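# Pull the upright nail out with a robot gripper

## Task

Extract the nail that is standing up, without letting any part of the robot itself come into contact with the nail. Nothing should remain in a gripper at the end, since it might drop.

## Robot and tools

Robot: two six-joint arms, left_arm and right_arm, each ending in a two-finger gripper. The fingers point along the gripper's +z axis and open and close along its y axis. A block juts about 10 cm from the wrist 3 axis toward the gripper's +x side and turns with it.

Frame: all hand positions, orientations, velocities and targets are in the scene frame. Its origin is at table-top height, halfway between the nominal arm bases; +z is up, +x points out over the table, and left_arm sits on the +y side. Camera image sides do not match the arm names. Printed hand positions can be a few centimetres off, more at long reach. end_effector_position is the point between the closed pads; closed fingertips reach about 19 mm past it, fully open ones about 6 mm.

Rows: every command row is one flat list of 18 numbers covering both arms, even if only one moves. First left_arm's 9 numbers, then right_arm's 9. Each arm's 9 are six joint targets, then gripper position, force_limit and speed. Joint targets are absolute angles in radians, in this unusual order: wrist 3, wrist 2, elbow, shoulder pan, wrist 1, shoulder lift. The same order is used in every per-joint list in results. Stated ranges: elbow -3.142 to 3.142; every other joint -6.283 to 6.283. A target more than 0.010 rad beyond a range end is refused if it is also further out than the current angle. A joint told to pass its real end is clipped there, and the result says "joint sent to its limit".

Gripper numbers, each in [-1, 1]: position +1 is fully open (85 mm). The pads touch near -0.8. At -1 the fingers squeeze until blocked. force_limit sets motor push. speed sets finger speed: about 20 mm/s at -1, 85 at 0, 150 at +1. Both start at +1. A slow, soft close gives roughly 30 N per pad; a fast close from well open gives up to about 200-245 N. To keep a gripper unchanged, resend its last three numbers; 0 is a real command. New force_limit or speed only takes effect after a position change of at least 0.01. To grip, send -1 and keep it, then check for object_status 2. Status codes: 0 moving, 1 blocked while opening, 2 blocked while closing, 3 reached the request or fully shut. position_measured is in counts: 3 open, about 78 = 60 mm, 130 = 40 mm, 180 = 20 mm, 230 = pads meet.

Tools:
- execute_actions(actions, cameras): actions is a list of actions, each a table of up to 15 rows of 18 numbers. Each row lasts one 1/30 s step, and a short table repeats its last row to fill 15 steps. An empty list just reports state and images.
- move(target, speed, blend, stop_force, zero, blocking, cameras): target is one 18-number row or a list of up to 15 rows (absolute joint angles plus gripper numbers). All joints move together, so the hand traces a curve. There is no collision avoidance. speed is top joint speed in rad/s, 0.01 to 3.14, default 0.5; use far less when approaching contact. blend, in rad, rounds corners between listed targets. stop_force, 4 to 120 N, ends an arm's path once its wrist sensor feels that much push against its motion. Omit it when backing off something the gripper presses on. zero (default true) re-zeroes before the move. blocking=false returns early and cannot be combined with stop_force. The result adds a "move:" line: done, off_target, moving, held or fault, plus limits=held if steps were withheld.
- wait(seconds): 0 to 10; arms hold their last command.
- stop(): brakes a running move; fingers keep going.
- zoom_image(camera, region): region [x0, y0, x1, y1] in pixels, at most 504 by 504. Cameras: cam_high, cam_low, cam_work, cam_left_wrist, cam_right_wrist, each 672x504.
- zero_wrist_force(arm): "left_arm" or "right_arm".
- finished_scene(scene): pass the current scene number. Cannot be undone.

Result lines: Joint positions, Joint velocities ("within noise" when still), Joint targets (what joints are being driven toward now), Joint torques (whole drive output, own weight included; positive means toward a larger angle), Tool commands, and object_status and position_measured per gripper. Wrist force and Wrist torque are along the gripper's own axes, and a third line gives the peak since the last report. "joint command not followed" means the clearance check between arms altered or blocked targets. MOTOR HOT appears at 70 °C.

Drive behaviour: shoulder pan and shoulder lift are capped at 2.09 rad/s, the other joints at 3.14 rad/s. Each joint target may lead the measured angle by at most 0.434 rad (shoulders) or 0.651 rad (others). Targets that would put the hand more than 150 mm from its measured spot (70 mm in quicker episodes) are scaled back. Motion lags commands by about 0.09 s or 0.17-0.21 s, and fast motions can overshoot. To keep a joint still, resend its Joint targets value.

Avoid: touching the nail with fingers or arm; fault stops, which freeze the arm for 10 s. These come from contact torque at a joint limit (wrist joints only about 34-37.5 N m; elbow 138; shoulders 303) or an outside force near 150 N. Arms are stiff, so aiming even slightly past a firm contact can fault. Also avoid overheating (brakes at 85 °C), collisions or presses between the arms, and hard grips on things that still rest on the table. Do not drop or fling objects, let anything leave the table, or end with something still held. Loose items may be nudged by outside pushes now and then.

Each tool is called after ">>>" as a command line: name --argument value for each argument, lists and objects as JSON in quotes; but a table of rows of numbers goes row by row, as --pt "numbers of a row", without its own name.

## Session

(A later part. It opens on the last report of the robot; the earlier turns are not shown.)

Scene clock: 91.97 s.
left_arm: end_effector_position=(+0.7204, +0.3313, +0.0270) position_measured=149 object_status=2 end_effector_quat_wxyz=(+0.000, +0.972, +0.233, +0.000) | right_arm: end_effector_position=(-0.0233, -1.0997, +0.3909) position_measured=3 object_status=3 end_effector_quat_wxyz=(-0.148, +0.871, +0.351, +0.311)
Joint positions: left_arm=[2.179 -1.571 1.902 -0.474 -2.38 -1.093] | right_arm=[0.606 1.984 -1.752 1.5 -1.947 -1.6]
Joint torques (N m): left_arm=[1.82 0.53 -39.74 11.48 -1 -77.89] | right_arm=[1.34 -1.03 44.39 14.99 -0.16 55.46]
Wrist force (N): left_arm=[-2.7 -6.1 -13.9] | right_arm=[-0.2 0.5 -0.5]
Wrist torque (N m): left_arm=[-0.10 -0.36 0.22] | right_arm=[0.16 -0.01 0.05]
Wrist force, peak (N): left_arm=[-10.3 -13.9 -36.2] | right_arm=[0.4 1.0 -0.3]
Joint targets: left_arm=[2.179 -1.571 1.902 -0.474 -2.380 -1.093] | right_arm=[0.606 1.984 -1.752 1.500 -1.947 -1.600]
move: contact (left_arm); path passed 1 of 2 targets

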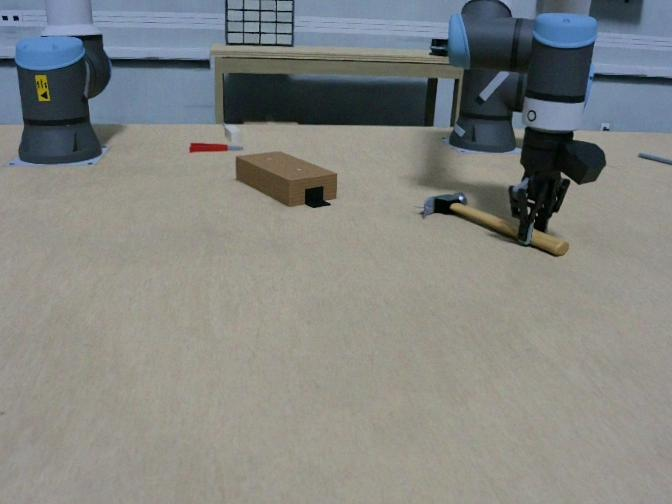

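>>> move --target '[2.1792,-1.5708,1.902,-0.4737,-2.380,-1.093,0.3,1,-1,0.606,1.984,-1.752,1.5,-1.947,-1.6,1,1,1]' --cameras '["cam_low","cam_left_wrist"]'

>>> wait --seconds 0.5 --cameras '["cam_low"]'

>>> zoom_image --camera "cam_low" --region '[390, 100, 590, 260]'

Scene clock: 93.57 s.
left_arm: end_effector_position=(+0.7206, +0.3312, +0.0273) position_measured=91 object_status=0 end_effector_quat_wxyz=(+0.000, +0.972, +0.233, +0.000) | right_arm: end_effector_position=(-0.0233, -1.0997, +0.3909) position_measured=3 object_status=3 end_effector_quat_wxyz=(-0.148, +0.871, +0.351, +0.311)
Joint positions: left_arm=[2.179 -1.571 1.902 -0.474 -2.38 -1.093] | right_arm=[0.606 1.984 -1.752 1.5 -1.947 -1.6]
Joint torques (N m): left_arm=[1.84 -0.15 -40.23 -1 -0.83 -87.46] | right_arm=[1.56 -1.11 44.23 15.34 -0.41 55.32]
Wrist force (N): left_arm=[0.1 -0.6 -0.6] | right_arm=[0.3 0.2 -0.2]
Wrist torque (N m): left_arm=[-0.14 -0.11 0.08] | right_arm=[0.11 -0.09 0.05]
Wrist force, peak (N): left_arm=[-2.4 -6.4 -13.5] | right_arm=[0.5 0.7 -0.6]
Joint targets: left_arm=[2.179 -1.571 1.902 -0.474 -2.380 -1.093] | right_arm=[0.606 1.984 -1.752 1.500 -1.947 -1.600]
move: done

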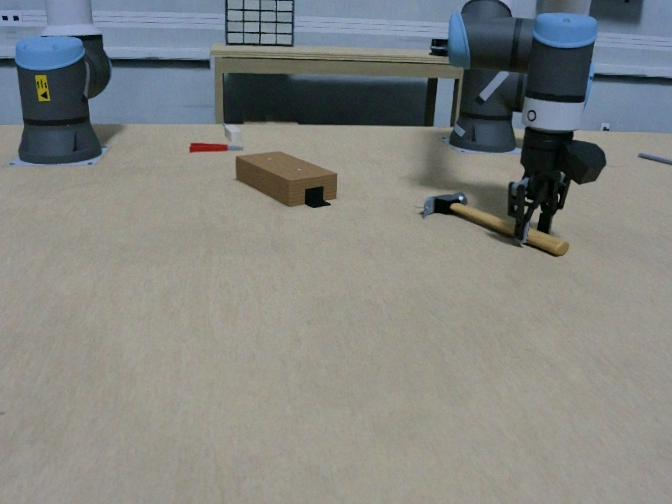

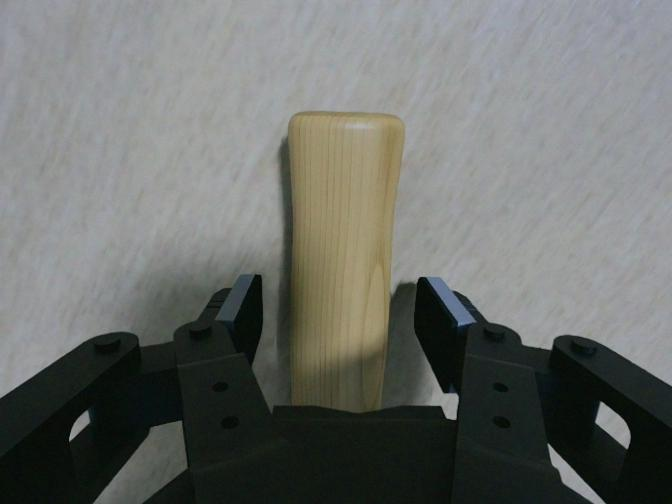

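Scene clock: 94.07 s.
left_arm: end_effector_position=(+0.7206, +0.3312, +0.0273) position_measured=91 object_status=3 end_effector_quat_wxyz=(+0.000, +0.972, +0.233, +0.000) | right_arm: end_effector_position=(-0.0233, -1.0997, +0.3909) position_measured=3 object_status=3 end_effector_quat_wxyz=(-0.148, +0.871, +0.351, +0.311)
Joint positions: left_arm=[2.179 -1.571 1.902 -0.474 -2.38 -1.093] | right_arm=[0.606 1.984 -1.752 1.5 -1.947 -1.6]
Joint torques (N m): left_arm=[1.94 0.12 -40.06 -5.37 -0.66 -87.03] | right_arm=[1.79 -1.12 44.02 17.39 -0.42 55.9]
Wrist force (N): left_arm=[-0.2 -0.4 -0.5] | right_arm=[0.4 0.5 -0.5]
Wrist torque (N m): left_arm=[-0.10 -0.05 0.08] | right_arm=[0.16 -0.11 0.05]
Wrist force, peak (N): left_arm=[-0.2 -0.5 -0.6] | right_arm=[0.3 0.8 -0.5]
Joint targets: left_arm=[2.179 -1.571 1.902 -0.474 -2.380 -1.093] | right_arm=[0.606 1.984 -1.752 1.500 -1.947 -1.600]
Tool commands: left_gripper/position=+0.3 left_gripper/force_limit=+1.0 left_gripper/speed=-1.0 right_gripper/position=+1.0 right_gripper/force_limit=+1.0 right_gripper/speed=+1.0
wait: 0.50 s; at rest by 0.17 s

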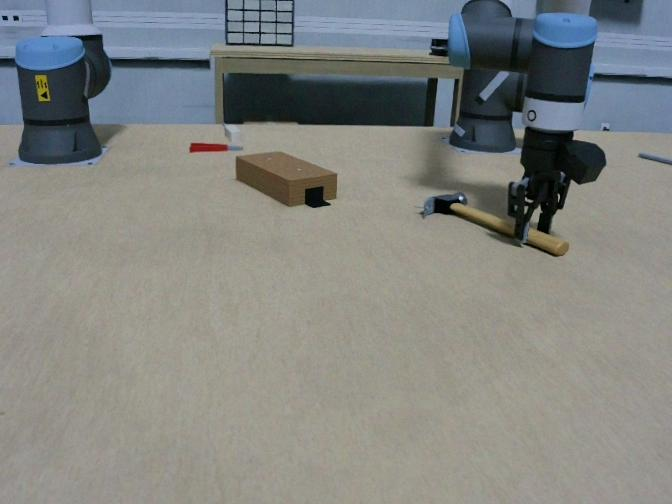

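Scaled by 2.520 from the camera's image (finer frame: 960x720).

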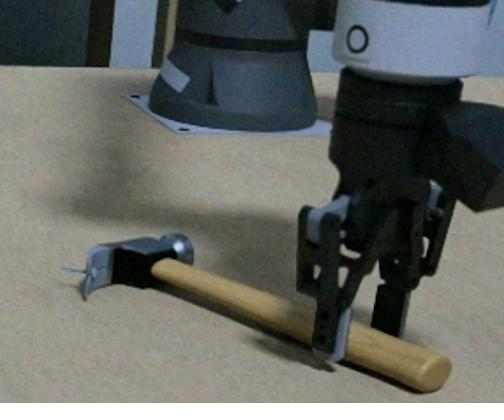

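>>> move --target '[2.1792,-1.5708,1.8081,-0.4737,-2.1222,-1.2567,0.3,1,-1,0.606,1.984,-1.752,1.5,-1.947,-1.6,1,1,1]' --speed 0.2 --cameras '["cam_high","cam_low","cam_work"]'

>>> zoom_image --camera "cam_high" --region '[300, 130, 480, 250]'

Scene clock: 96.20 s.
left_arm: end_effector_position=(+0.7204, +0.3313, +0.1800) position_measured=91 object_status=3 end_effector_quat_wxyz=(+0.000, +0.972, +0.233, +0.000) | right_arm: end_effector_position=(-0.0233, -1.0997, +0.3909) position_measured=3 object_status=3 end_effector_quat_wxyz=(-0.148, +0.871, +0.351, +0.311)
Joint positions: left_arm=[2.179 -1.571 1.808 -0.474 -2.122 -1.257] | right_arm=[0.606 1.984 -1.752 1.5 -1.947 -1.6]
Joint torques (N m): left_arm=[1.95 0.3 -52.28 -7.62 -0.21 -81.2] | right_arm=[1.51 -1.17 44.24 15.7 -0.8 55.76]
Wrist force (N): left_arm=[-0.6 -0.9 -0.3] | right_arm=[0.6 0.4 -0.2]
Wrist torque (N m): left_arm=[-0.16 0.12 0.03] | right_arm=[0.14 -0.13 0.04]
Wrist force, peak (N): left_arm=[-0.4 -1.1 -2.0] | right_arm=[0.6 0.9 -0.5]
Joint targets: left_arm=[2.179 -1.571 1.808 -0.474 -2.122 -1.257] | right_arm=[0.606 1.984 -1.752 1.500 -1.947 -1.600]
move: done

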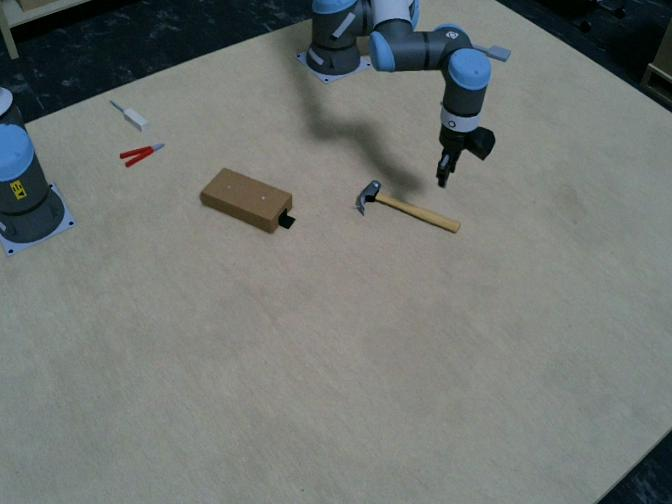

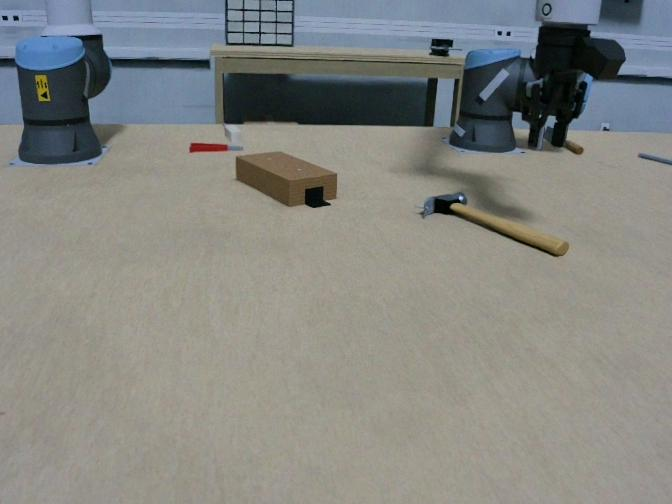

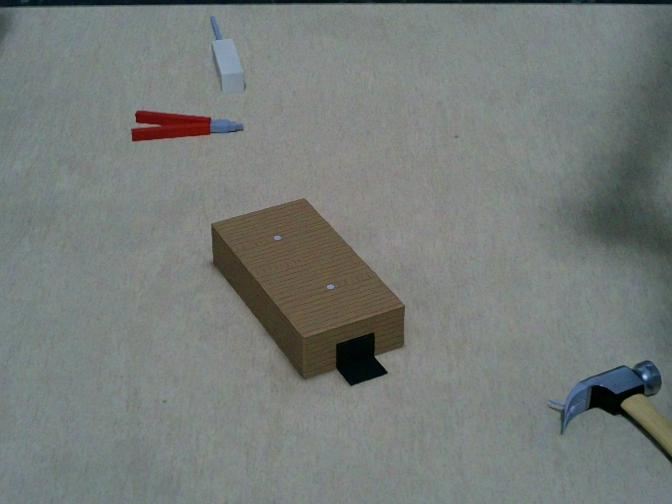

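Scaled by 2.800 from the camera's image (finer frame: 960x720).

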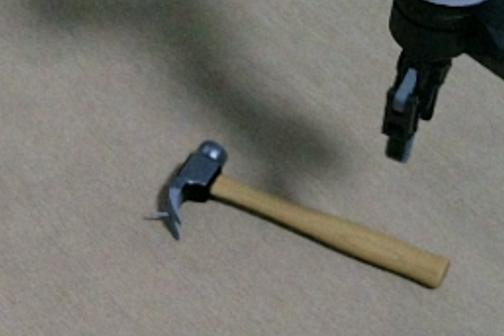

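>>> finished_scene --scene 2

The scene is finished: the task was done.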